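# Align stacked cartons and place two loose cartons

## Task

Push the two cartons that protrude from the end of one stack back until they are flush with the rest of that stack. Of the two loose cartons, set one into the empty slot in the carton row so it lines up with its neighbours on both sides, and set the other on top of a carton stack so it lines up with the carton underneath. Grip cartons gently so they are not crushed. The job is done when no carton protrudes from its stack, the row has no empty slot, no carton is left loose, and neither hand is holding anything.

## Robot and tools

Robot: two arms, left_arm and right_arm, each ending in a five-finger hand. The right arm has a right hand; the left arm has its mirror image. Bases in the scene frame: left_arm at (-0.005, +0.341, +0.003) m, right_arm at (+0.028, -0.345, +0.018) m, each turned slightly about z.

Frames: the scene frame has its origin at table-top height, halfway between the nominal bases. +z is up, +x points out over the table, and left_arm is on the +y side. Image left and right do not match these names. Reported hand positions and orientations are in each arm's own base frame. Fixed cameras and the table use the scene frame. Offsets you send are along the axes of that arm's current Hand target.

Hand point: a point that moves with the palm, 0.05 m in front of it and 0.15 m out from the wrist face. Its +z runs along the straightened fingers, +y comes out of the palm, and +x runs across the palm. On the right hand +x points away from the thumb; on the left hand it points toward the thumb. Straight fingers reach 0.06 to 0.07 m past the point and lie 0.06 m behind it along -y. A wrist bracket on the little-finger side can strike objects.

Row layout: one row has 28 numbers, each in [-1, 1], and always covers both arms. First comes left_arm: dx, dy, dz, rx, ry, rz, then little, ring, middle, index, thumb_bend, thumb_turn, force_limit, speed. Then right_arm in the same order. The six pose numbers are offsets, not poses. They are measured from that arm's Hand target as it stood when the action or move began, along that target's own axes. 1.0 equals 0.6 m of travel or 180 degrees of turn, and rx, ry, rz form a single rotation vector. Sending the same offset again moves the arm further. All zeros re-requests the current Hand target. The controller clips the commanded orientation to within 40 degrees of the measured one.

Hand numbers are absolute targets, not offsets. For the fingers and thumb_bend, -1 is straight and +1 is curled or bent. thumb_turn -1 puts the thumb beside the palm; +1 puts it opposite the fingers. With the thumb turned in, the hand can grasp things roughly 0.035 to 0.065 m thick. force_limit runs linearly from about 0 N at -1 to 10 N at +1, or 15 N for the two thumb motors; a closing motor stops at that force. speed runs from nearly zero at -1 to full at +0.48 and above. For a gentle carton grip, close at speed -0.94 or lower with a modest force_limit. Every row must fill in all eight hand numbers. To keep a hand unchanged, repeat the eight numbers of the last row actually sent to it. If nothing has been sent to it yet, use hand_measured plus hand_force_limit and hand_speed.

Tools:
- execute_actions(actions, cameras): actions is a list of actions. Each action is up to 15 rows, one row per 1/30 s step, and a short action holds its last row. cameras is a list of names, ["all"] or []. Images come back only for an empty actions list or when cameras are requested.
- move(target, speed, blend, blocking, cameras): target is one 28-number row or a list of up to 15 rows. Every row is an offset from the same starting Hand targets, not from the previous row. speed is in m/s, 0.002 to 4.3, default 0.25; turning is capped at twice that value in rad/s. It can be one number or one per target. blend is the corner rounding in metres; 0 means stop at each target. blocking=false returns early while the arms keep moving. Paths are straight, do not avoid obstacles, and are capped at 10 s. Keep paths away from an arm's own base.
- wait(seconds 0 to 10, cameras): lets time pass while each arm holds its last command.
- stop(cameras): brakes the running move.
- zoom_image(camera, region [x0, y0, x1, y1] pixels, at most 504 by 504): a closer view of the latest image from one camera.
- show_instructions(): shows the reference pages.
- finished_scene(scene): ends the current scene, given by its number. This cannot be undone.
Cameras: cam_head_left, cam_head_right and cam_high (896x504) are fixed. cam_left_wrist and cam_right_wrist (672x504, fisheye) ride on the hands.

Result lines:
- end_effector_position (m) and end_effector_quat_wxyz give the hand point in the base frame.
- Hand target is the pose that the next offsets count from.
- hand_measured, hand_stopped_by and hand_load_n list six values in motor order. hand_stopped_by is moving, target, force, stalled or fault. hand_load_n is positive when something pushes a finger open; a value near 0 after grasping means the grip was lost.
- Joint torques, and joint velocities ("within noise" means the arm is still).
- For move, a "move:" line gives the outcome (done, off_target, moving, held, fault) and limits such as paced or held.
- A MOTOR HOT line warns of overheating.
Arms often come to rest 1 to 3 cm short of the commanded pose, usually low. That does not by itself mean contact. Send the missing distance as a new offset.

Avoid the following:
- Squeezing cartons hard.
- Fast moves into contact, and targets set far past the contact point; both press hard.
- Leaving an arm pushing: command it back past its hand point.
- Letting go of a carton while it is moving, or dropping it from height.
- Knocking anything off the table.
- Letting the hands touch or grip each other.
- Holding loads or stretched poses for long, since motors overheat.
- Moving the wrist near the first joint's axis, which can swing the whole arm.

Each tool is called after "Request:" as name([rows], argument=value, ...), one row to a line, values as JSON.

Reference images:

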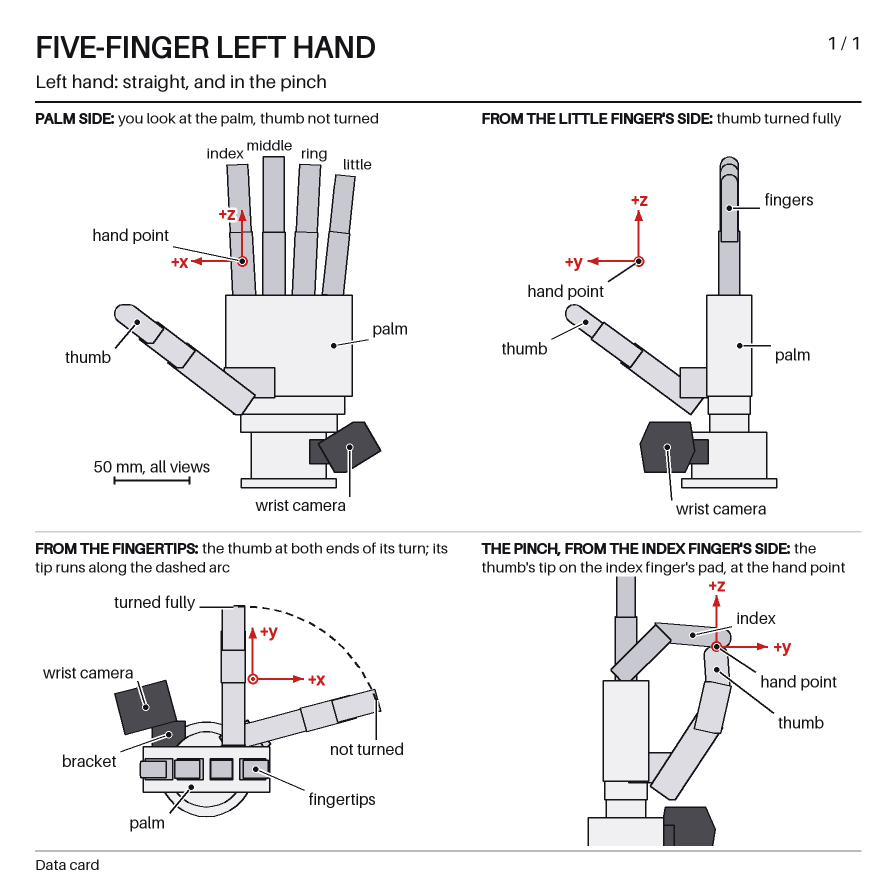

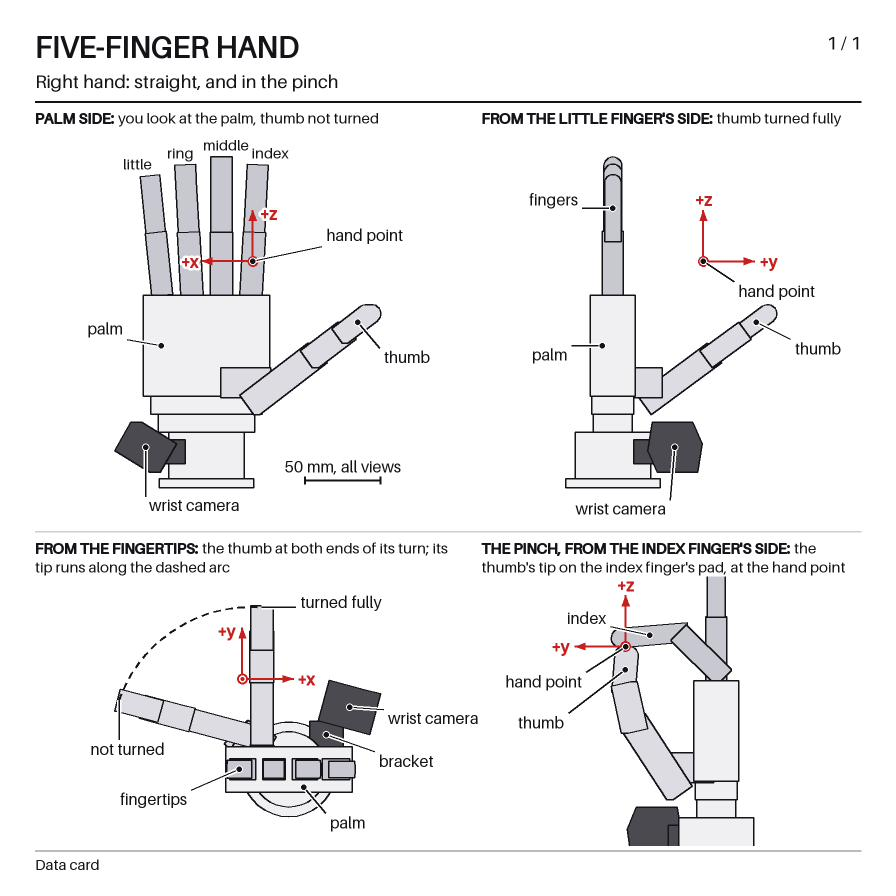

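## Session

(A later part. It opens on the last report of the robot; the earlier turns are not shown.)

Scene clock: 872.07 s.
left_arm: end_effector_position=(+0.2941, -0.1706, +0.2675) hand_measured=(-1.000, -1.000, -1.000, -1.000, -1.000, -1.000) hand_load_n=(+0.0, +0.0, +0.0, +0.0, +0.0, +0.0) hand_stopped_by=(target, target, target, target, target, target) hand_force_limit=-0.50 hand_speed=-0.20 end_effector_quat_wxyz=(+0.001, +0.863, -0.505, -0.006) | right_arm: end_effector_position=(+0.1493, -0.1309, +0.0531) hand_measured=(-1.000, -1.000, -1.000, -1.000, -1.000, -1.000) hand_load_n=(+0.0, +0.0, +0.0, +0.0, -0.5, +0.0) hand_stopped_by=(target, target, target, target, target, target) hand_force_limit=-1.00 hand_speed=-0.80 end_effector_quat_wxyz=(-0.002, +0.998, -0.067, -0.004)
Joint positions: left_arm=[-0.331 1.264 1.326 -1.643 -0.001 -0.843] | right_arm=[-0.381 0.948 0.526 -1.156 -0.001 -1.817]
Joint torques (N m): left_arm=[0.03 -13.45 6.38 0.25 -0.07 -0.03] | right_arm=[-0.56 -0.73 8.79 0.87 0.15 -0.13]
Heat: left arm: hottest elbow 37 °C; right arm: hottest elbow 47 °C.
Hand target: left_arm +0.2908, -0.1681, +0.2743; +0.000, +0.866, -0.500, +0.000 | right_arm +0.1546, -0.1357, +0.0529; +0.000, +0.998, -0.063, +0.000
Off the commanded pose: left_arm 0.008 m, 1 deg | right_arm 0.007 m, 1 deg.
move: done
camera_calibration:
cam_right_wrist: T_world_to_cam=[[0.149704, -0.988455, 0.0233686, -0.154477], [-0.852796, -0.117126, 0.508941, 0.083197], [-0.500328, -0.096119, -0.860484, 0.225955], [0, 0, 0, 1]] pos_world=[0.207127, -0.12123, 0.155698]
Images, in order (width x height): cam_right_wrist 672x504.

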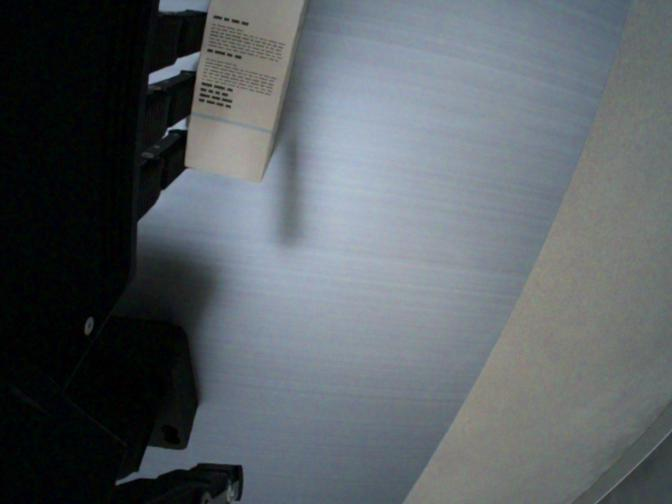

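Request:
move([
  [0,0,0,0,0,0,-1,-1,-1,-1,-1,-1,-0.5,-0.2,0,-0.04,0,0,0,0,-1,-1,-1,-1,-1,-1,-1,-0.8],
  [0,0,0,0,0,0,-1,-1,-1,-1,-1,-1,-0.5,-0.2,0,-0.06,-0.2,0,0,0,-1,-1,-1,-1,-1,-1,-1,-0.8],
  [0,0,0,0,0,0,-1,-1,-1,-1,-1,-1,-0.5,-0.2,0.0503,-0.178,-0.2,0,0,0.5,-1,1,1,1,-1,-1,-0.5,-0.2],
  [0,0,0,0,0,0,-1,-1,-1,-1,-1,-1,-0.5,-0.2,0.0503,-0.178,-0.2,0,0,1.0,-1,1,1,1,-1,-1,-0.5,-0.2],
], speed=[0.06,0.15,0.25,0.5], blend=[0.003,0.03,0.02,0], cameras=["cam_high","cam_right_wrist","cam_head_right"])

Scene clock: 889.60 s.
left_arm: end_effector_position=(+0.2941, -0.1706, +0.2675) hand_measured=(-1.000, -1.000, -1.000, -1.000, -1.000, -1.000) hand_load_n=(+0.0, -0.5, +0.0, +0.0, +0.0, +0.0) hand_stopped_by=(target, target, target, target, target, target) hand_force_limit=-0.50 hand_speed=-0.20 end_effector_quat_wxyz=(+0.001, +0.863, -0.505, -0.006) | right_arm: end_effector_position=(+0.2011, -0.0361, +0.1727) hand_measured=(-1.000, +1.000, +1.000, +1.000, -1.000, -1.000) hand_load_n=(+0.0, +0.0, +0.0, +0.0, +0.0, +0.0) hand_stopped_by=(target, target, target, target, target, target) hand_force_limit=-0.50 hand_speed=-0.20 end_effector_quat_wxyz=(+0.003, +0.058, +0.998, +0.001)
Joint positions: left_arm=[-0.331 1.264 1.326 -1.643 -0.001 -0.843] | right_arm=[-0.516 0.793 0.774 -1.546 -0.004 1.171]
Joint torques (N m): left_arm=[-0.56 -12.86 6.35 0.18 -0.11 -0.12] | right_arm=[0.79 -1.32 8.4 -0.14 0.19 0.13]
Heat: left arm: hottest elbow 37 °C; right arm: hottest elbow 48 °C.
Hand target: left_arm +0.2908, -0.1681, +0.2743; +0.000, +0.866, -0.500, +0.000 | right_arm +0.1981, -0.0336, +0.1729; +0.000, +0.063, +0.998, +0.000
Off the commanded pose: left_arm 0.008 m, 1 deg | right_arm 0.004 m, 1 deg.
move: done; blend cut to 0 m at target 3; target 3's new numbers were sent with right_arm's hand 0.017 m and 2 deg from that target
camera_calibration:
cam_right_wrist: T_world_to_cam=[[-0.168689, 0.985268, 0.02811, 0.0631958], [0.850605, 0.131106, 0.509198, -0.256082], [0.498011, 0.109807, -0.86019, 0.170624], [0, 0, 0, 1]] pos_world=[0.143513, -0.0474266, 0.27539]
Images, in order (width x height): cam_head_right 896x504, cam_high 896x504, cam_right_wrist 672x504.

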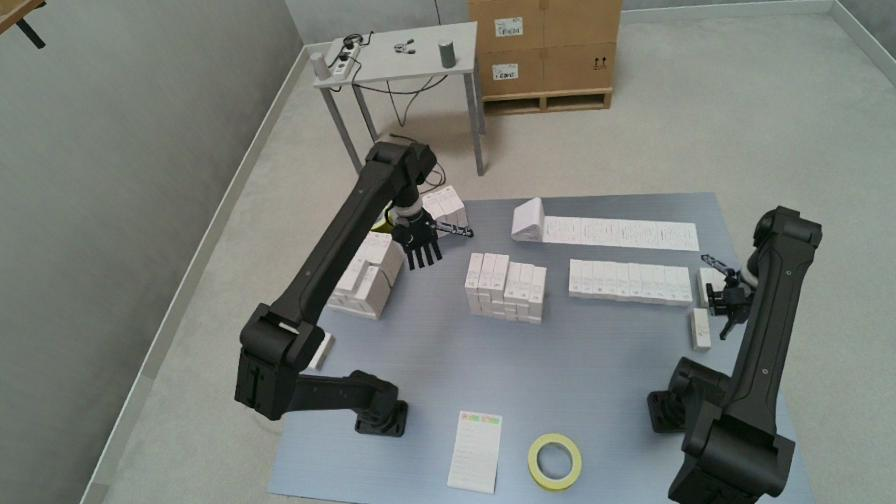

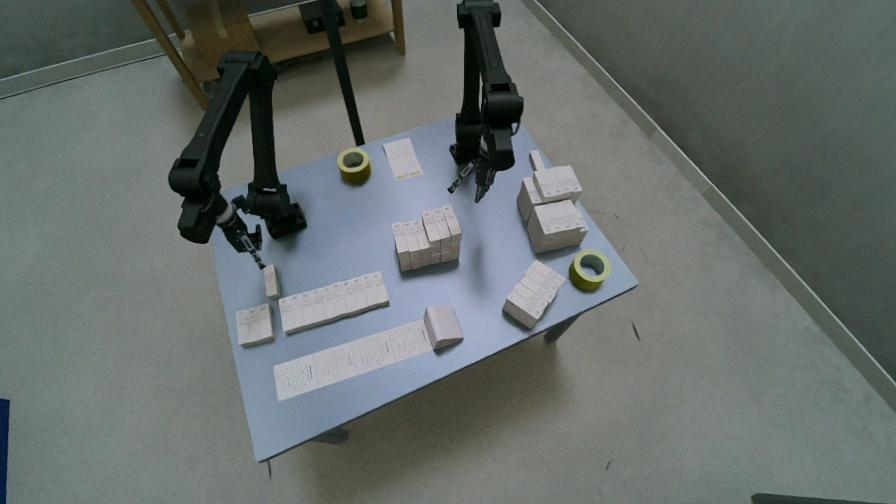

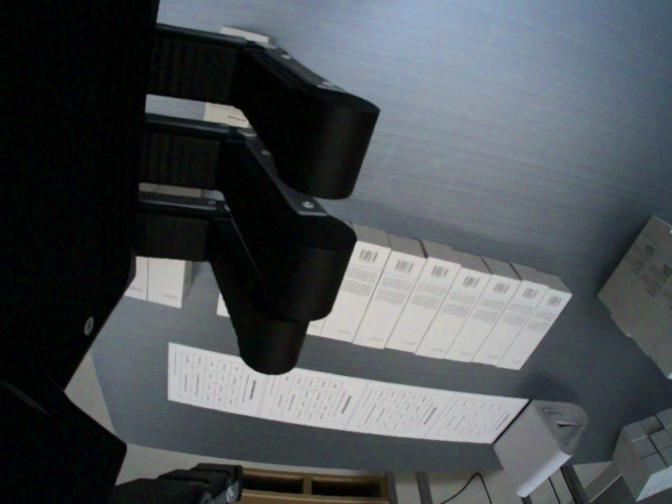

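Request:
zoom_image(camera="cam_right_wrist", region=[140, 0, 380, 320])

Scaled by 1.575 from the camera's 672x504 image, which has a finer 960x720 frame.

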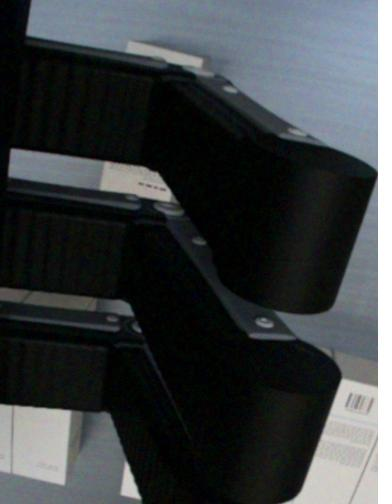

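Request:
move(target=[0,0,0,0,0,0,-1,-1,-1,-1,-1,-1,-0.5,-0.2,0.012,-0.0045,0.15,0,0,0,-1,1,1,1,-1,-1,-0.5,-0.2], speed=0.12, cameras=["cam_high","cam_right_wrist"])

Request:
zoom_image(camera="cam_right_wrist", region=[140, 0, 380, 320])

Request:
zoom_image(camera="cam_high", region=[220, 220, 340, 340])

Scene clock: 905.47 s.
left_arm: end_effector_position=(+0.2941, -0.1706, +0.2675) hand_measured=(-1.000, -1.000, -1.000, -1.000, -1.000, -1.000) hand_load_n=(+0.0, +0.0, +0.0, +0.0, +0.0, +0.0) hand_stopped_by=(target, target, target, target, target, target) hand_force_limit=-0.50 hand_speed=-0.20 end_effector_quat_wxyz=(+0.001, +0.863, -0.505, -0.006) | right_arm: end_effector_position=(+0.1902, -0.0328, +0.0865) hand_measured=(-1.000, +1.000, +1.000, +1.000, -1.000, -1.000) hand_load_n=(+0.0, +0.0, +0.0, +0.0, +0.0, +0.0) hand_stopped_by=(target, target, target, target, target, target) hand_force_limit=-0.50 hand_speed=-0.20 end_effector_quat_wxyz=(+0.001, +0.064, +0.998, +0.001)
Joint positions: left_arm=[-0.331 1.264 1.326 -1.643 -0.001 -0.843] | right_arm=[-0.528 0.795 0.546 -1.32 -0.003 1.171]
Joint torques (N m): left_arm=[-0.85 -13.68 6.37 0.13 -0.1 -0.06] | right_arm=[-0.03 0.67 8.1 0.85 0.16 -0.1]
Heat: left arm: hottest elbow 37 °C; right arm: hottest elbow 47 °C.
Hand target: left_arm +0.2908, -0.1681, +0.2743; +0.000, +0.866, -0.500, +0.000 | right_arm +0.1906, -0.0353, +0.0829; +0.000, +0.063, +0.998, +0.000
Off the commanded pose: left_arm 0.008 m, 1 deg | right_arm 0.004 m, 0 deg.
move: done
camera_calibration:
cam_right_wrist: T_world_to_cam=[[-0.155431, 0.987409, 0.0293969, 0.0579329], [0.854059, 0.119367, 0.506294, -0.204077], [0.496411, 0.103801, -0.861859, 0.101728], [0, 0, 0, 1]] pos_world=[0.132799, -0.0434029, 0.189295]
Images, in order (width x height): cam_high 896x504, cam_right_wrist 672x504.

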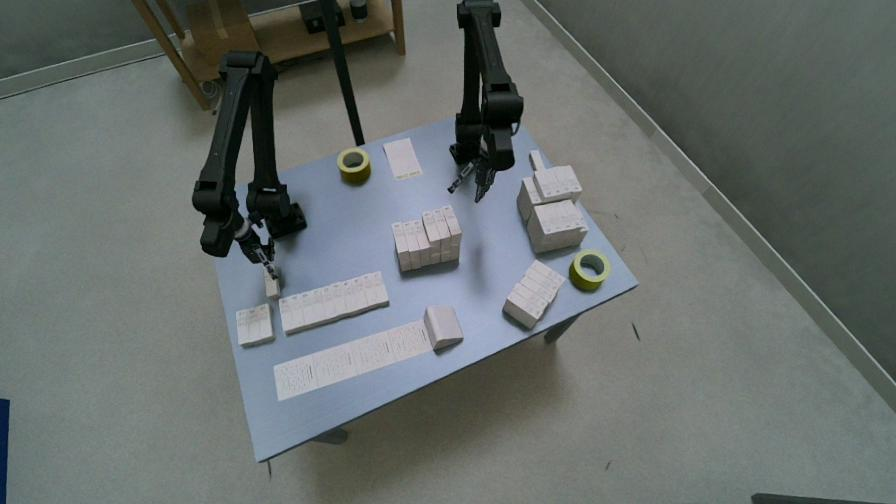

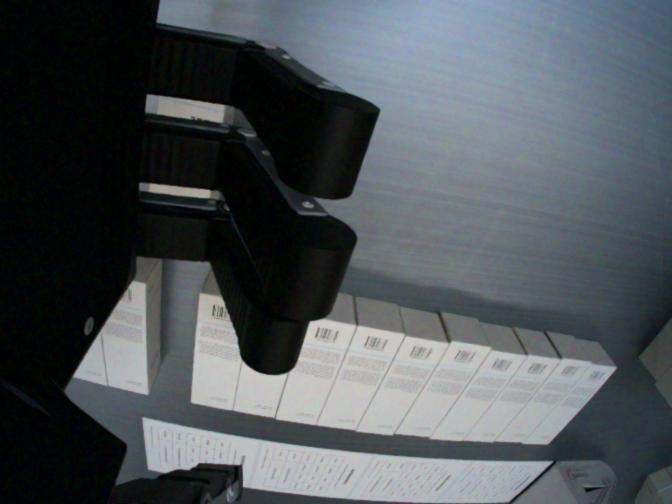

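Scaled by 1.575 from the camera's 672x504 image, which has a finer 960x720 frame.

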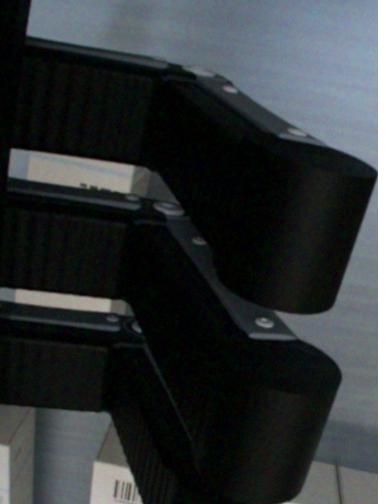

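Scaled by 4.200.

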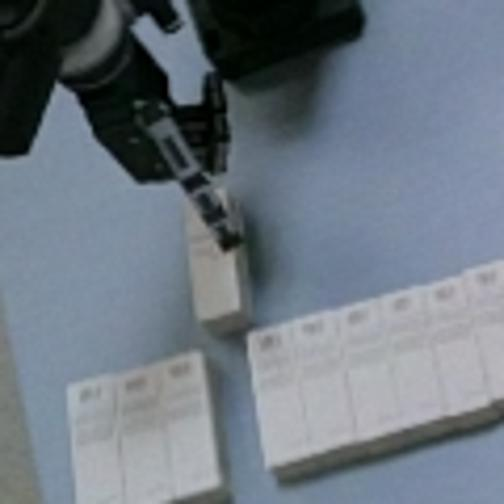

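Request:
zoom_image(camera="cam_right_wrist", region=[130, 80, 290, 420])

Scaled by 1.482 from the camera's 672x504 image, which has a finer 960x720 frame.

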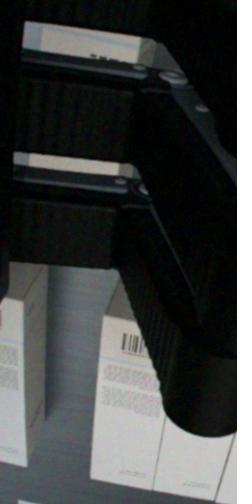

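Request:
move(target=[0,0,0,0,0,0,-1,-1,-1,-1,-1,-1,-0.5,-0.2,0,-0.0067,0.069,0,0,0,-1,1,1,1,-1,-1,-0.5,-0.2], speed=0.08, cameras=["cam_high","cam_right_wrist"])

Request:
zoom_image(camera="cam_right_wrist", region=[130, 0, 380, 320])

Request:
zoom_image(camera="cam_high", region=[220, 220, 340, 340])

Scene clock: 942.60 s.
left_arm: end_effector_position=(+0.2941, -0.1706, +0.2675) hand_measured=(-1.000, -1.000, -1.000, -1.000, -1.000, -1.000) hand_load_n=(+0.0, +0.0, +0.0, +0.0, +0.0, +0.0) hand_stopped_by=(target, target, target, target, target, target) hand_force_limit=-0.50 hand_speed=-0.20 end_effector_quat_wxyz=(+0.001, +0.863, -0.505, -0.006) | right_arm: end_effector_position=(+0.1906, -0.0373, +0.0449) hand_measured=(-1.000, +1.000, +1.000, +1.000, -1.000, -1.000) hand_load_n=(+0.0, +0.0, +0.0, +0.0, +0.0, +0.0) hand_stopped_by=(target, target, target, target, target, target) hand_force_limit=-0.50 hand_speed=-0.20 end_effector_quat_wxyz=(+0.001, +0.068, +0.998, +0.001)
Joint positions: left_arm=[-0.331 1.264 1.326 -1.643 -0.001 -0.843] | right_arm=[-0.549 0.858 0.459 -1.169 -0.003 1.158]
Joint torques (N m): left_arm=[-0.26 -12.98 6.38 0.24 -0.11 -0.07] | right_arm=[0.44 0.56 7.88 0.84 0.16 -0.2]
Heat: left arm: hottest elbow 37 °C; right arm: hottest elbow 45 °C.
Hand target: left_arm +0.2908, -0.1681, +0.2743; +0.000, +0.866, -0.500, +0.000 | right_arm +0.1900, -0.0393, +0.0415; +0.000, +0.063, +0.998, +0.000
Off the commanded pose: left_arm 0.008 m, 1 deg | right_arm 0.004 m, 1 deg.
move: done
camera_calibration:
cam_right_wrist: T_world_to_cam=[[-0.147864, 0.988572, 0.0293433, 0.0622862], [0.854934, 0.112847, 0.506313, -0.18325], [0.497216, 0.0999523, -0.86185, 0.0659524], [0, 0, 0, 1]] pos_world=[0.133084, -0.0474873, 0.147795]
Images, in order (width x height): cam_high 896x504, cam_right_wrist 672x504.

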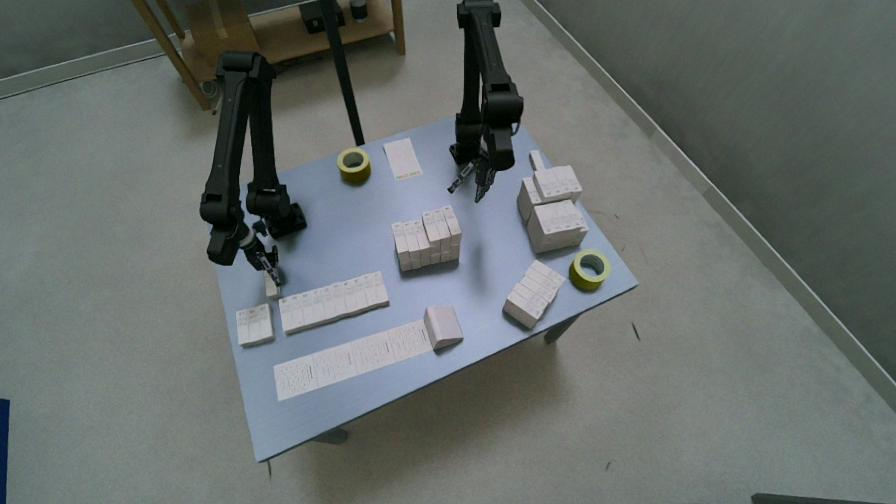

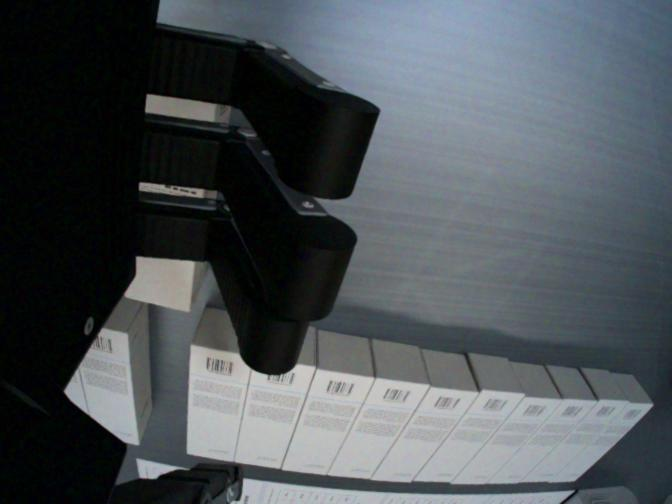

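Scaled by 1.575 from the camera's 672x504 image, which has a finer 960x720 frame.

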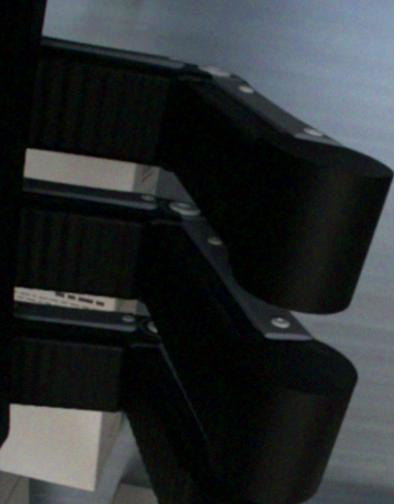

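Scaled by 4.200.

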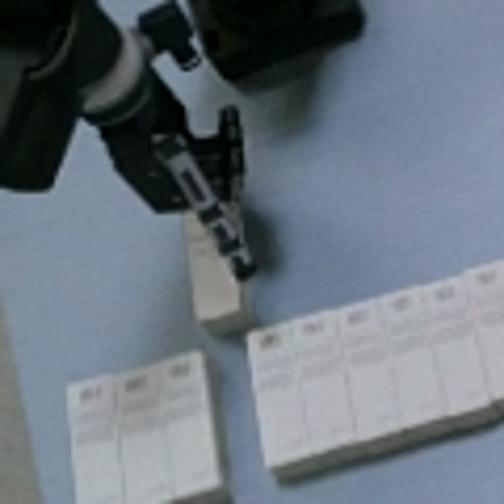

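Request:
zoom_image(camera="cam_right_wrist", region=[60, 240, 260, 460])

Scaled by 2.291 from the camera's 672x504 image, which has a finer 960x720 frame.

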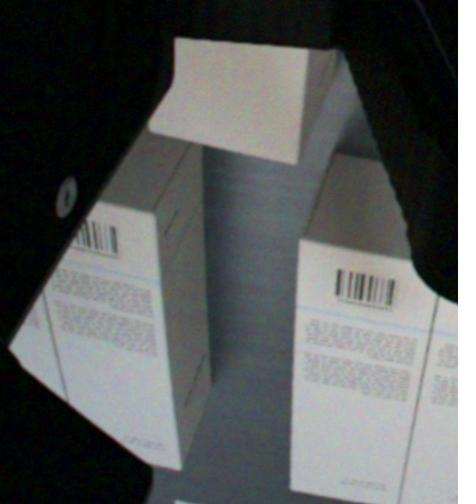

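Request:
move([
  [0,0,0,0,0,0,-1,-1,-1,-1,-1,-1,-0.5,-0.2,0,0,-0.1,0,0,0,-1,-1,-1,-1,-1,-1,-0.5,0.2],
  [0,0,0,0,0,0,-1,-1,-1,-1,-1,-1,-0.5,-0.2,-0.0855,-0.061,-0.1,0,0,0,-1,-1,-1,-1,-1,-1,-0.5,0.2],
  [0,0,0,0,0,0,-1,-1,-1,-1,-1,-1,-0.5,-0.2,-0.0855,-0.061,-0.0135,0,0,0,-1,-1,-1,-1,-1,-1,-0.5,0.2],
  [0,0,0,0,0,0,-1,-1,-1,-1,-1,-1,-0.5,-0.2,-0.0855,-0.03,-0.0135,0,0,0,-1,-1,-1,-1,-1,-1,-0.5,0.2],
], speed=[0.15,0.15,0.1,0.04], cameras=["cam_high","cam_right_wrist"])

Request:
zoom_image(camera="cam_right_wrist", region=[60, 140, 320, 440])

Scene clock: 998.67 s.
left_arm: end_effector_position=(+0.2941, -0.1706, +0.2675) hand_measured=(-1.000, -1.000, -1.000, -1.000, -1.000, -1.000) hand_load_n=(+0.0, +0.0, +0.0, +0.0, +0.0, +0.0) hand_stopped_by=(target, target, target, target, target, target) hand_force_limit=-0.50 hand_speed=-0.20 end_effector_quat_wxyz=(+0.001, +0.863, -0.505, -0.006) | right_arm: end_effector_position=(+0.2368, -0.0649, +0.0487) hand_measured=(-1.000, -1.000, -1.000, -1.000, -1.000, -1.000) hand_load_n=(+0.0, +0.0, +0.0, +0.0, -0.5, +0.0) hand_stopped_by=(target, target, target, target, target, target) hand_force_limit=-0.50 hand_speed=0.20 end_effector_quat_wxyz=(-0.005, +0.058, +0.998, +0.002)
Joint positions: left_arm=[-0.331 1.264 1.326 -1.643 -0.001 -0.843] | right_arm=[-0.544 1.066 0.582 -1.097 0 1.143]
Joint torques (N m): left_arm=[-0.79 -12.92 6.41 0.13 -0.09 -0.08] | right_arm=[1.08 -4.6 7.54 0.54 0.01 0.12]
Heat: left arm: hottest elbow 37 °C; right arm: hottest elbow 46 °C.
Hand target: left_arm +0.2908, -0.1681, +0.2743; +0.000, +0.866, -0.500, +0.000 | right_arm +0.2387, -0.0637, +0.0496; +0.000, +0.063, +0.998, +0.000
Off the commanded pose: left_arm 0.008 m, 1 deg | right_arm 0.002 m, 1 deg.
move: done
camera_calibration:
cam_right_wrist: T_world_to_cam=[[-0.16783, 0.985177, 0.0354861, 0.100463], [0.858741, 0.128423, 0.496056, -0.220987], [0.484145, 0.113726, -0.867565, 0.0532002], [0, 0, 0, 1]] pos_world=[0.180875, -0.0766444, 0.152211]
Images, in order (width x height): cam_high 896x504, cam_right_wrist 672x504.

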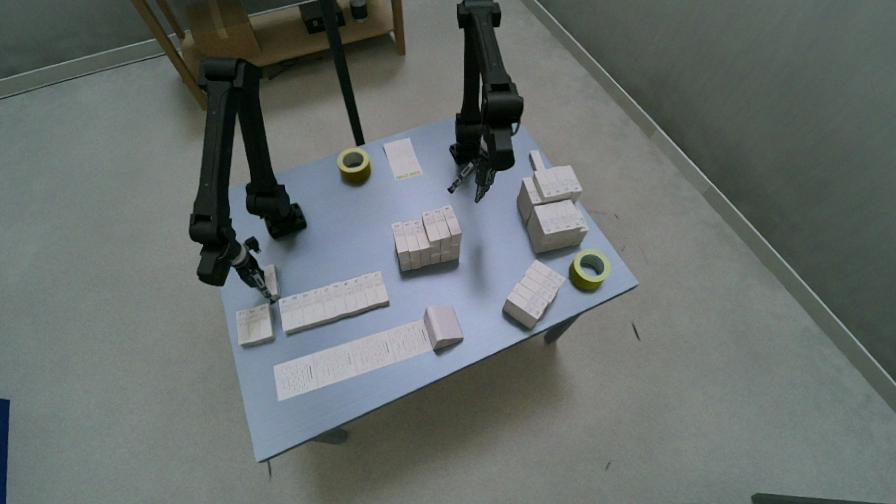

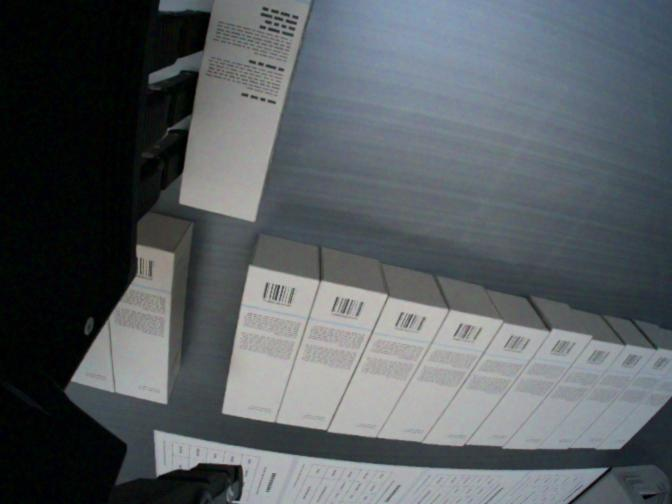

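Scaled by 1.680 from the camera's 672x504 image, which has a finer 960x720 frame.

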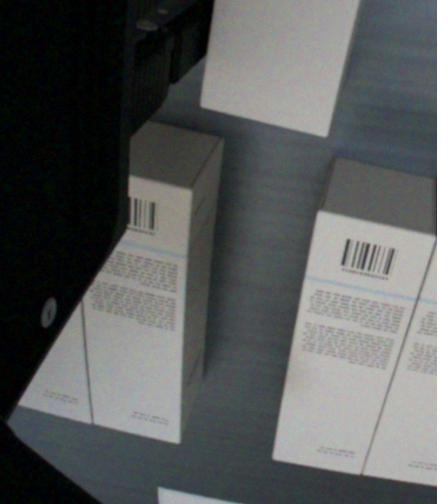

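Request:
move(target=[0,0,0,0,0,0,-1,-1,-1,-1,-1,-1,-0.5,-0.2,0,0.003,0,0,0,0,-1,-1,-1,-1,-1,-1,-0.5,0.2], speed=0.03, cameras=["cam_right_wrist"])

Request:
zoom_image(camera="cam_right_wrist", region=[60, 140, 320, 440])

Scene clock: 1015.47 s.
left_arm: end_effector_position=(+0.2941, -0.1706, +0.2675) hand_measured=(-1.000, -1.000, -1.000, -1.000, -1.000, -1.000) hand_load_n=(+0.0, +0.0, +0.0, +0.0, +0.0, +0.0) hand_stopped_by=(target, target, target, target, target, target) hand_force_limit=-0.50 hand_speed=-0.20 end_effector_quat_wxyz=(+0.001, +0.863, -0.505, -0.006) | right_arm: end_effector_position=(+0.2378, -0.0636, +0.0489) hand_measured=(-1.000, -1.000, -1.000, -1.000, -1.000, -1.000) hand_load_n=(+0.0, +0.0, +0.0, +0.0, +0.0, +0.0) hand_stopped_by=(target, target, target, target, target, target) hand_force_limit=-0.50 hand_speed=0.20 end_effector_quat_wxyz=(-0.005, +0.058, +0.998, +0.002)
Joint positions: left_arm=[-0.331 1.264 1.326 -1.643 -0.001 -0.843] | right_arm=[-0.537 1.065 0.582 -1.097 0 1.15]
Joint torques (N m): left_arm=[-0.09 -13.27 6.5 0.24 -0.13 -0.07] | right_arm=[0.44 -4.89 7.35 0.66 -0.02 0.11]
Heat: left arm: hottest elbow 37 °C; right arm: hottest elbow 45 °C.
Hand target: left_arm +0.2908, -0.1681, +0.2743; +0.000, +0.866, -0.500, +0.000 | right_arm +0.2389, -0.0619, +0.0496; +0.000, +0.063, +0.998, +0.000
Off the commanded pose: left_arm 0.008 m, 1 deg | right_arm 0.002 m, 1 deg.
move: done
camera_calibration:
cam_right_wrist: T_world_to_cam=[[-0.167103, 0.985332, 0.0346171, 0.0992179], [0.858392, 0.128123, 0.496736, -0.222012], [0.485015, 0.112721, -0.867211, 0.0525414], [0, 0, 0, 1]] pos_world=[0.181669, -0.0752401, 0.152411]
Images, in order (width x height): cam_right_wrist 672x504.

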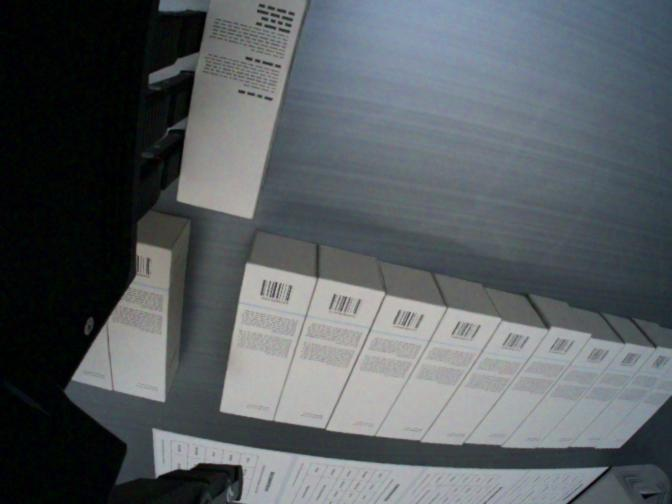

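Scaled by 1.680 from the camera's 672x504 image, which has a finer 960x720 frame.

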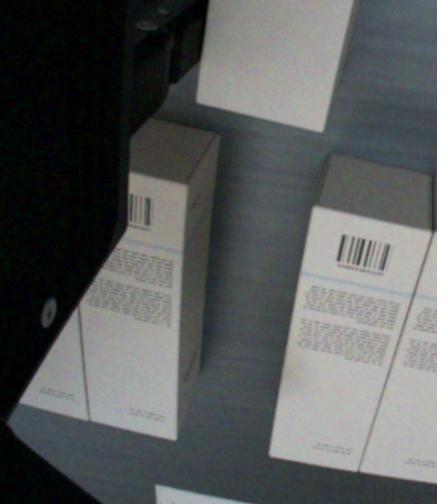

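Request:
move(target=[0,0,0,0,0,0,-1,-1,-1,-1,-1,-1,-0.5,-0.2,0,0.0033,0,0,0,0,-1,-1,-1,-1,-1,-1,-0.5,0.2], speed=0.03, cameras=["cam_right_wrist"])

Request:
zoom_image(camera="cam_right_wrist", region=[60, 140, 320, 440])

Scene clock: 1021.10 s.
left_arm: end_effector_position=(+0.2941, -0.1706, +0.2675) hand_measured=(-1.000, -1.000, -1.000, -1.000, -1.000, -1.000) hand_load_n=(+0.0, +0.0, +0.0, +0.0, +0.0, +0.0) hand_stopped_by=(target, target, target, target, target, target) hand_force_limit=-0.50 hand_speed=-0.20 end_effector_quat_wxyz=(+0.001, +0.863, -0.505, -0.006) | right_arm: end_effector_position=(+0.2382, -0.0618, +0.0491) hand_measured=(-1.000, -1.000, -1.000, -1.000, -1.000, -1.000) hand_load_n=(+0.0, +0.0, +0.0, +0.0, +0.0, +0.0) hand_stopped_by=(target, target, target, target, target, target) hand_force_limit=-0.50 hand_speed=0.20 end_effector_quat_wxyz=(-0.004, +0.058, +0.998, +0.002)
Joint positions: left_arm=[-0.331 1.264 1.326 -1.643 -0.001 -0.843] | right_arm=[-0.53 1.061 0.58 -1.097 0 1.158]
Joint torques (N m): left_arm=[-0.85 -13.04 6.38 0.21 -0.11 -0.09] | right_arm=[1.14 -4.89 7.32 0.35 -0.01 0.12]
Heat: left arm: hottest elbow 37 °C; right arm: hottest elbow 45 °C.
Hand target: left_arm +0.2908, -0.1681, +0.2743; +0.000, +0.866, -0.500, +0.000 | right_arm +0.2392, -0.0600, +0.0496; +0.000, +0.063, +0.998, +0.000
Off the commanded pose: left_arm 0.008 m, 1 deg | right_arm 0.002 m, 1 deg.
move: done
camera_calibration:
cam_right_wrist: T_world_to_cam=[[-0.167141, 0.985369, 0.0333486, 0.0975738], [0.857628, 0.128621, 0.497926, -0.222478], [0.486352, 0.111824, -0.866578, 0.0519132], [0, 0, 0, 1]] pos_world=[0.181863, -0.0733361, 0.15251]
Images, in order (width x height): cam_right_wrist 672x504.

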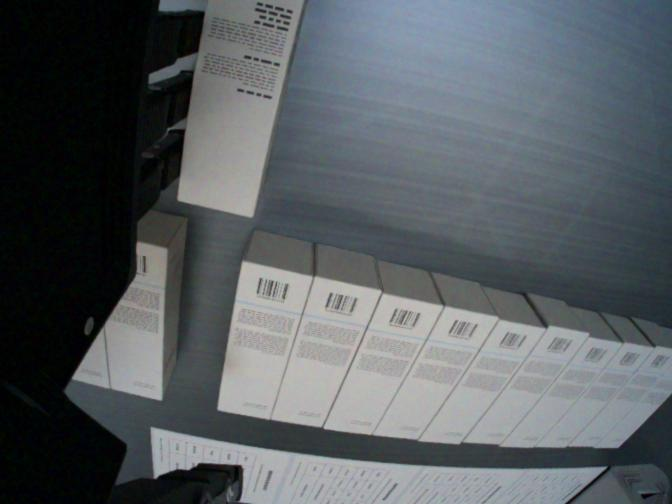

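Scaled by 1.680 from the camera's 672x504 image, which has a finer 960x720 frame.

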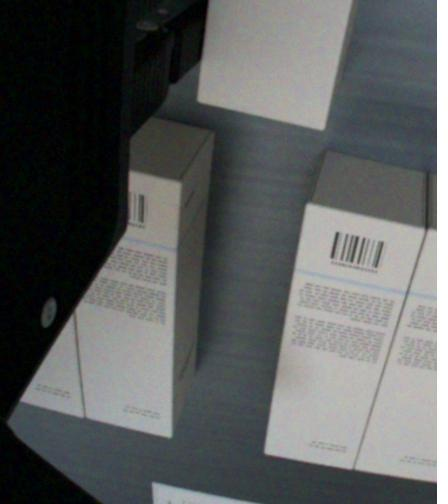

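Request:
move([
  [0,0,0,0,0,0,-1,-1,-1,-1,-1,-1,-0.5,-0.2,0,-0.0333,0,0,0,0,-1,-1,-1,-1,-1,-1,-0.5,0.2],
  [0,0,0,0,0,0,-1,-1,-1,-1,-1,-1,-0.5,-0.2,0,-0.0333,-0.2007,0,0,0,-1,-1,-1,-1,-1,-1,-0.5,0.2],
  [0,0,0,0,0,0,-1,-1,-1,-1,-1,-1,-0.5,-0.2,0.1241,-0.0911,-0.2007,0,0,-0.5,-1,-1,-1,-1,-1,-1,-0.5,0.2],
  [0,0,0,0,0,0,-1,-1,-1,-1,-1,-1,-0.5,-0.2,0.1241,-0.0911,-0.2007,0,0,-1.0,-1,-1,-1,-1,-1,-1,-0.5,0.2],
  [0,0,0,0,0,0,-1,-1,-1,-1,-1,-1,-0.5,-0.2,0.1241,-0.0911,-0.0055,0,0,-1.0,-1,-1,-1,-1,-1,-1,-0.5,0.2],
], speed=[0.1,0.2,0.3,0.6,0.15], blend=[0.003,0.03,0.03,0,0], cameras=["cam_high"])

Scene clock: 1059.00 s.
left_arm: end_effector_position=(+0.2941, -0.1706, +0.2675) hand_measured=(-1.000, -1.000, -1.000, -1.000, -1.000, -1.000) hand_load_n=(+0.0, +0.0, +0.0, +0.0, +0.0, +0.0) hand_stopped_by=(target, target, target, target, target, target) hand_force_limit=-0.50 hand_speed=-0.20 end_effector_quat_wxyz=(+0.001, +0.863, -0.505, -0.006) | right_arm: end_effector_position=(+0.1565, -0.1035, +0.0568) hand_measured=(-1.000, -1.000, -1.000, -1.000, -1.000, -1.000) hand_load_n=(+0.0, +0.0, +0.0, +0.0, +0.0, +0.0) hand_stopped_by=(target, target, target, target, target, target) hand_force_limit=-0.50 hand_speed=0.20 end_effector_quat_wxyz=(+0.002, +0.998, -0.069, +0.001)
Joint positions: left_arm=[-0.331 1.264 1.326 -1.643 -0.001 -0.843] | right_arm=[-0.235 0.927 0.525 -1.166 0.004 -1.668]
Joint torques (N m): left_arm=[-0.62 -13.45 6.41 0.21 -0.09 -0.08] | right_arm=[-0.21 -1.03 8.01 0.83 -0.07 -0.25]
Heat: left arm: hottest elbow 37 °C; right arm: hottest elbow 44 °C.
Hand target: left_arm +0.2908, -0.1681, +0.2743; +0.000, +0.866, -0.500, +0.000 | right_arm +0.1583, -0.1048, +0.0529; +0.000, +0.998, -0.063, +0.000
Off the commanded pose: left_arm 0.008 m, 1 deg | right_arm 0.005 m, 1 deg.
move: done
Images, in order (width x height): cam_high 896x504.

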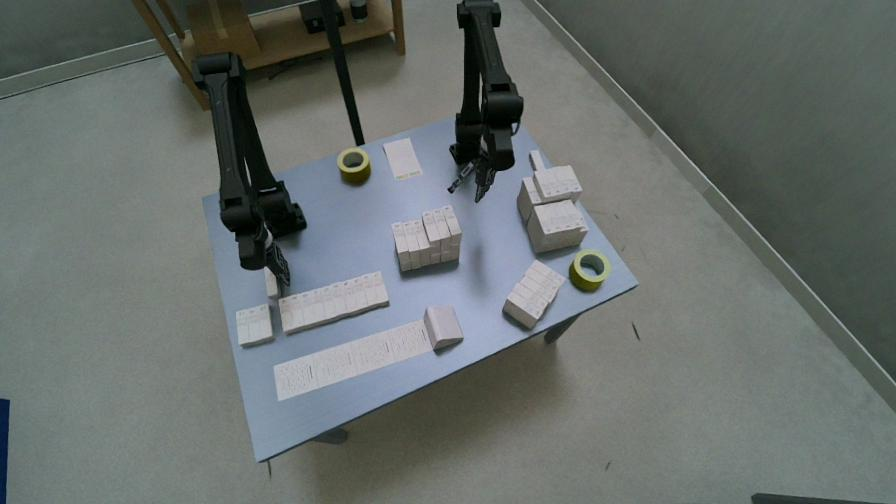

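Request:
move(target=[0,0,0,0,0,0,-1,-1,-1,-1,-1,-1,-0.5,-0.2,0.0003,0.0502,0,0,0,0,-1,-1,-1,-1,-1,-1,-0.5,0.2], speed=0.05)

Scene clock: 1071.10 s.
left_arm: end_effector_position=(+0.2941, -0.1706, +0.2675) hand_measured=(-1.000, -1.000, -1.000, -1.000, -1.000, -1.000) hand_load_n=(+0.0, +0.0, +0.0, +0.0, +0.0, +0.0) hand_stopped_by=(target, target, target, target, target, target) hand_force_limit=-0.50 hand_speed=-0.20 end_effector_quat_wxyz=(+0.001, +0.863, -0.505, -0.006) | right_arm: end_effector_position=(+0.1491, -0.1307, +0.0532) hand_measured=(-1.000, -1.000, -1.000, -1.000, -1.000, -1.000) hand_load_n=(+0.0, +0.0, +0.0, +0.0, +0.0, +0.0) hand_stopped_by=(target, target, target, target, target, target) hand_force_limit=-0.50 hand_speed=0.20 end_effector_quat_wxyz=(+0.000, +0.998, -0.067, -0.004)
Joint positions: left_arm=[-0.331 1.264 1.326 -1.643 -0.001 -0.843] | right_arm=[-0.376 0.948 0.525 -1.156 0.003 -1.812]
Joint torques (N m): left_arm=[-0.21 -13.33 6.37 0.08 -0.11 -0.11] | right_arm=[-0.79 -0.5 8.81 0.84 -0.05 -0.18]
Heat: left arm: hottest elbow 37 °C; right arm: hottest elbow 44 °C.
Hand target: left_arm +0.2908, -0.1681, +0.2743; +0.000, +0.866, -0.500, +0.000 | right_arm +0.1548, -0.1346, +0.0529; +0.000, +0.998, -0.063, +0.000
Off the commanded pose: left_arm 0.008 m, 1 deg | right_arm 0.007 m, 1 deg.
move: done

Request:
move([
  [0,0,0,0,0,0,-1,-1,-1,-1,-1,-1,-0.5,-0.2,0,-0.04,0,0,0,0,-1,-1,-1,-1,-1,-1,-0.5,0.2],
  [0,0,0,0,0,0,-1,-1,-1,-1,-1,-1,-0.5,-0.2,0,-0.06,-0.2,0,0,0,-1,-1,-1,-1,-1,-1,-0.5,0.2],
  [0,0,0,0,0,0,-1,-1,-1,-1,-1,-1,-0.5,-0.2,0.0383,-0.1649,-0.2,0,0,0.5,-1,1,1,1,-1,-1,-0.5,0.2],
  [0,0,0,0,0,0,-1,-1,-1,-1,-1,-1,-0.5,-0.2,0.0383,-0.1649,-0.2,0,0,1.0,-1,1,1,1,-1,-1,-0.5,0.2],
  [0,0,0,0,0,0,-1,-1,-1,-1,-1,-1,-0.5,-0.2,0.0383,-0.1649,0.019,0,0,1.0,-1,1,1,1,-1,-1,-0.5,0.2],
], speed=[0.06,0.2,0.3,0.6,0.12], blend=[0.003,0.03,0.02,0,0], cameras=["cam_high","cam_right_wrist"])

Request:
zoom_image(camera="cam_right_wrist", region=[60, 240, 260, 460])

Scene clock: 1089.00 s.
left_arm: end_effector_position=(+0.2941, -0.1706, +0.2675) hand_measured=(-1.000, -1.000, -1.000, -1.000, -1.000, -1.000) hand_load_n=(+0.0, +0.0, +0.0, +0.0, +0.0, +0.0) hand_stopped_by=(target, target, target, target, target, target) hand_force_limit=-0.50 hand_speed=-0.20 end_effector_quat_wxyz=(+0.001, +0.863, -0.505, -0.006) | right_arm: end_effector_position=(+0.1879, -0.0391, +0.0450) hand_measured=(-1.000, +1.000, +1.000, +1.000, -1.000, -1.000) hand_load_n=(+0.0, +0.0, +0.0, +0.0, +0.0, +0.0) hand_stopped_by=(target, target, target, target, target, target) hand_force_limit=-0.50 hand_speed=0.20 end_effector_quat_wxyz=(+0.002, +0.058, +0.998, +0.001)
Joint positions: left_arm=[-0.331 1.264 1.326 -1.643 -0.001 -0.843] | right_arm=[-0.566 0.858 0.459 -1.169 -0.003 1.121]
Joint torques (N m): left_arm=[-0.21 -13.04 6.39 0.29 -0.12 -0.07] | right_arm=[0.73 0.5 7.8 0.96 0.11 0.12]
Heat: left arm: hottest elbow 37 °C; right arm: hottest elbow 45 °C.
Hand target: left_arm +0.2908, -0.1681, +0.2743; +0.000, +0.866, -0.500, +0.000 | right_arm +0.1899, -0.0394, +0.0414; -0.001, +0.063, +0.998, +0.000
Off the commanded pose: left_arm 0.008 m, 1 deg | right_arm 0.004 m, 1 deg.
move: done; blend cut to 0 m at target 3; target 3's new numbers were sent with right_arm's hand 0.016 m and 2 deg from that target
camera_calibration:
cam_right_wrist: T_world_to_cam=[[-0.167439, 0.985433, 0.0297686, 0.0671658], [0.852312, 0.129512, 0.506746, -0.179693], [0.495509, 0.110221, -0.861581, 0.0681699], [0, 0, 0, 1]] pos_world=[0.130622, -0.0504288, 0.147793]
Images, in order (width x height): cam_high 896x504, cam_right_wrist 672x504.

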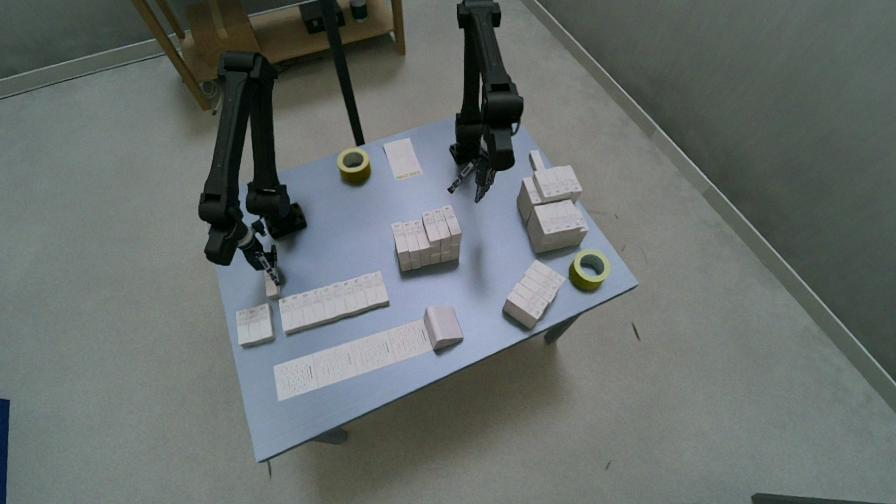

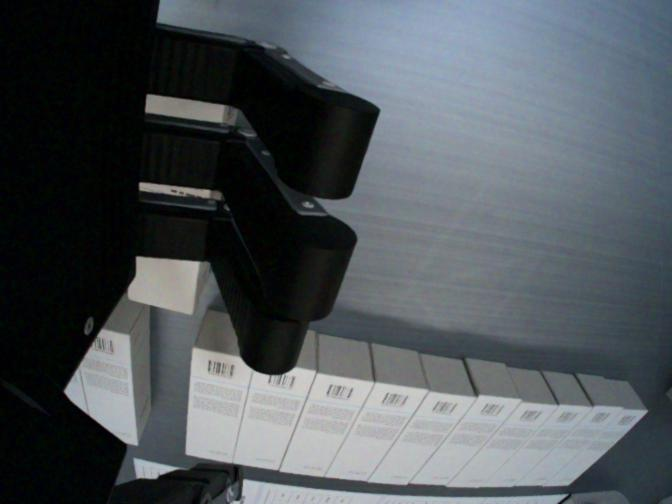

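Scaled by 2.291 from the camera's 672x504 image, which has a finer 960x720 frame.

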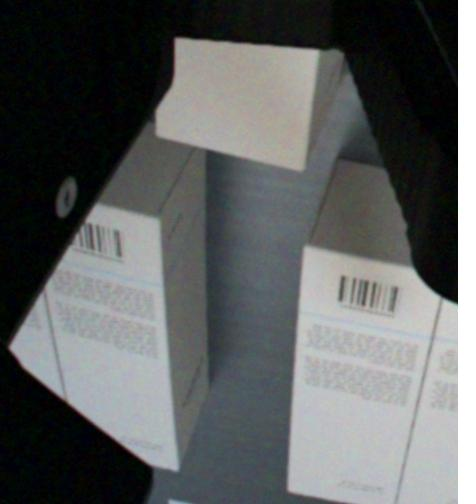

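Request:
move(target=[0,0,0,0,0,0,-1,-1,-1,-1,-1,-1,-0.5,-0.2,-0.065,0.002,0,0,0,0,-1,1,1,1,-1,-1,-0.5,0.2], speed=0.05, cameras=["cam_high","cam_right_wrist"])

Request:
zoom_image(camera="cam_right_wrist", region=[60, 200, 260, 460])

Scene clock: 1100.33 s.
left_arm: end_effector_position=(+0.2941, -0.1706, +0.2675) hand_measured=(-1.000, -1.000, -1.000, -1.000, -1.000, -1.000) hand_load_n=(+0.0, +0.0, +0.0, +0.0, +0.5, +0.0) hand_stopped_by=(target, target, target, target, target, target) hand_force_limit=-0.50 hand_speed=-0.20 end_effector_quat_wxyz=(+0.001, +0.863, -0.505, -0.006) | right_arm: end_effector_position=(+0.2113, -0.0360, +0.0353) hand_measured=(-1.000, +1.000, +1.000, +1.000, -1.000, -1.000) hand_load_n=(+0.0, +0.0, +0.0, +0.0, +0.0, +0.0) hand_stopped_by=(target, target, target, target, target, target) hand_force_limit=-0.50 hand_speed=0.20 end_effector_quat_wxyz=(-0.016, +0.058, +0.998, +0.008)
Joint positions: left_arm=[-0.331 1.264 1.326 -1.643 -0.001 -0.843] | right_arm=[-0.487 0.986 0.494 -1.114 -0.001 1.2]
Joint torques (N m): left_arm=[-0.38 -13.27 6.38 0.28 -0.08 -0.09] | right_arm=[1.08 -0.09 10.11 1.03 0.01 0.12]
Heat: left arm: hottest elbow 36 °C; right arm: hottest elbow 45 °C.
Hand target: left_arm +0.2908, -0.1681, +0.2743; +0.000, +0.866, -0.500, +0.000 | right_arm +0.2287, -0.0431, +0.0414; -0.001, +0.063, +0.998, +0.000
Off the commanded pose: left_arm 0.008 m, 1 deg | right_arm 0.020 m, 2 deg.
move: off_target (right_arm)
camera_calibration:
cam_right_wrist: T_world_to_cam=[[-0.166583, 0.984746, 0.0502571, 0.0674485], [0.868889, 0.122507, 0.479608, -0.197824], [0.466135, 0.123562, -0.876043, 0.0550644], [0, 0, 0, 1]] pos_world=[0.157455, -0.0489887, 0.139727]
Images, in order (width x height): cam_high 896x504, cam_right_wrist 672x504.

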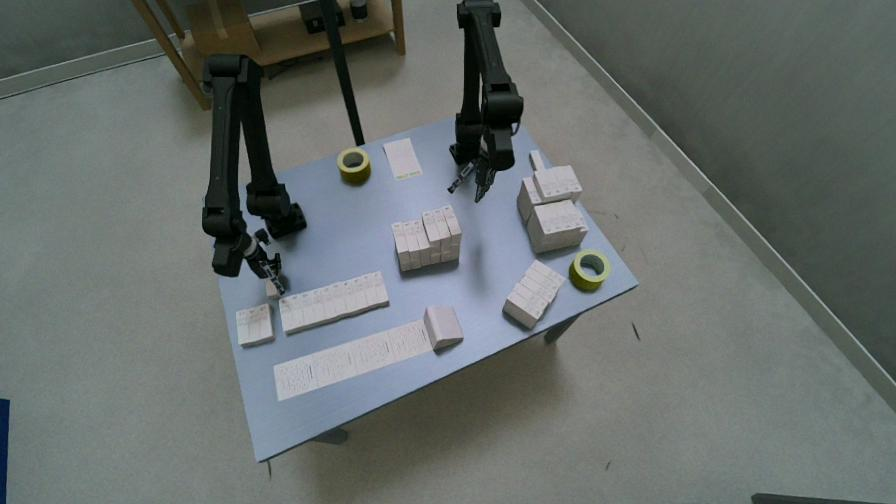

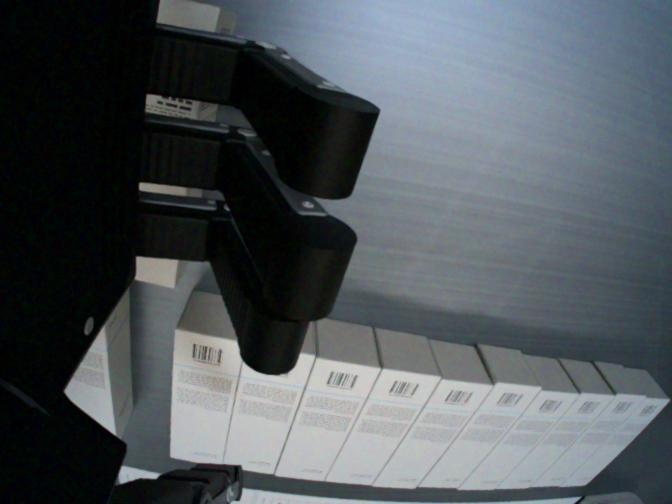

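Scaled by 1.938 from the camera's 672x504 image, which has a finer 960x720 frame.

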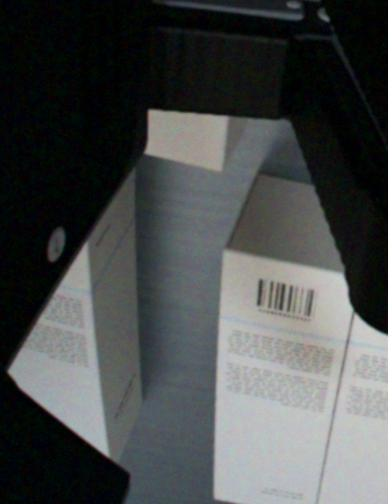

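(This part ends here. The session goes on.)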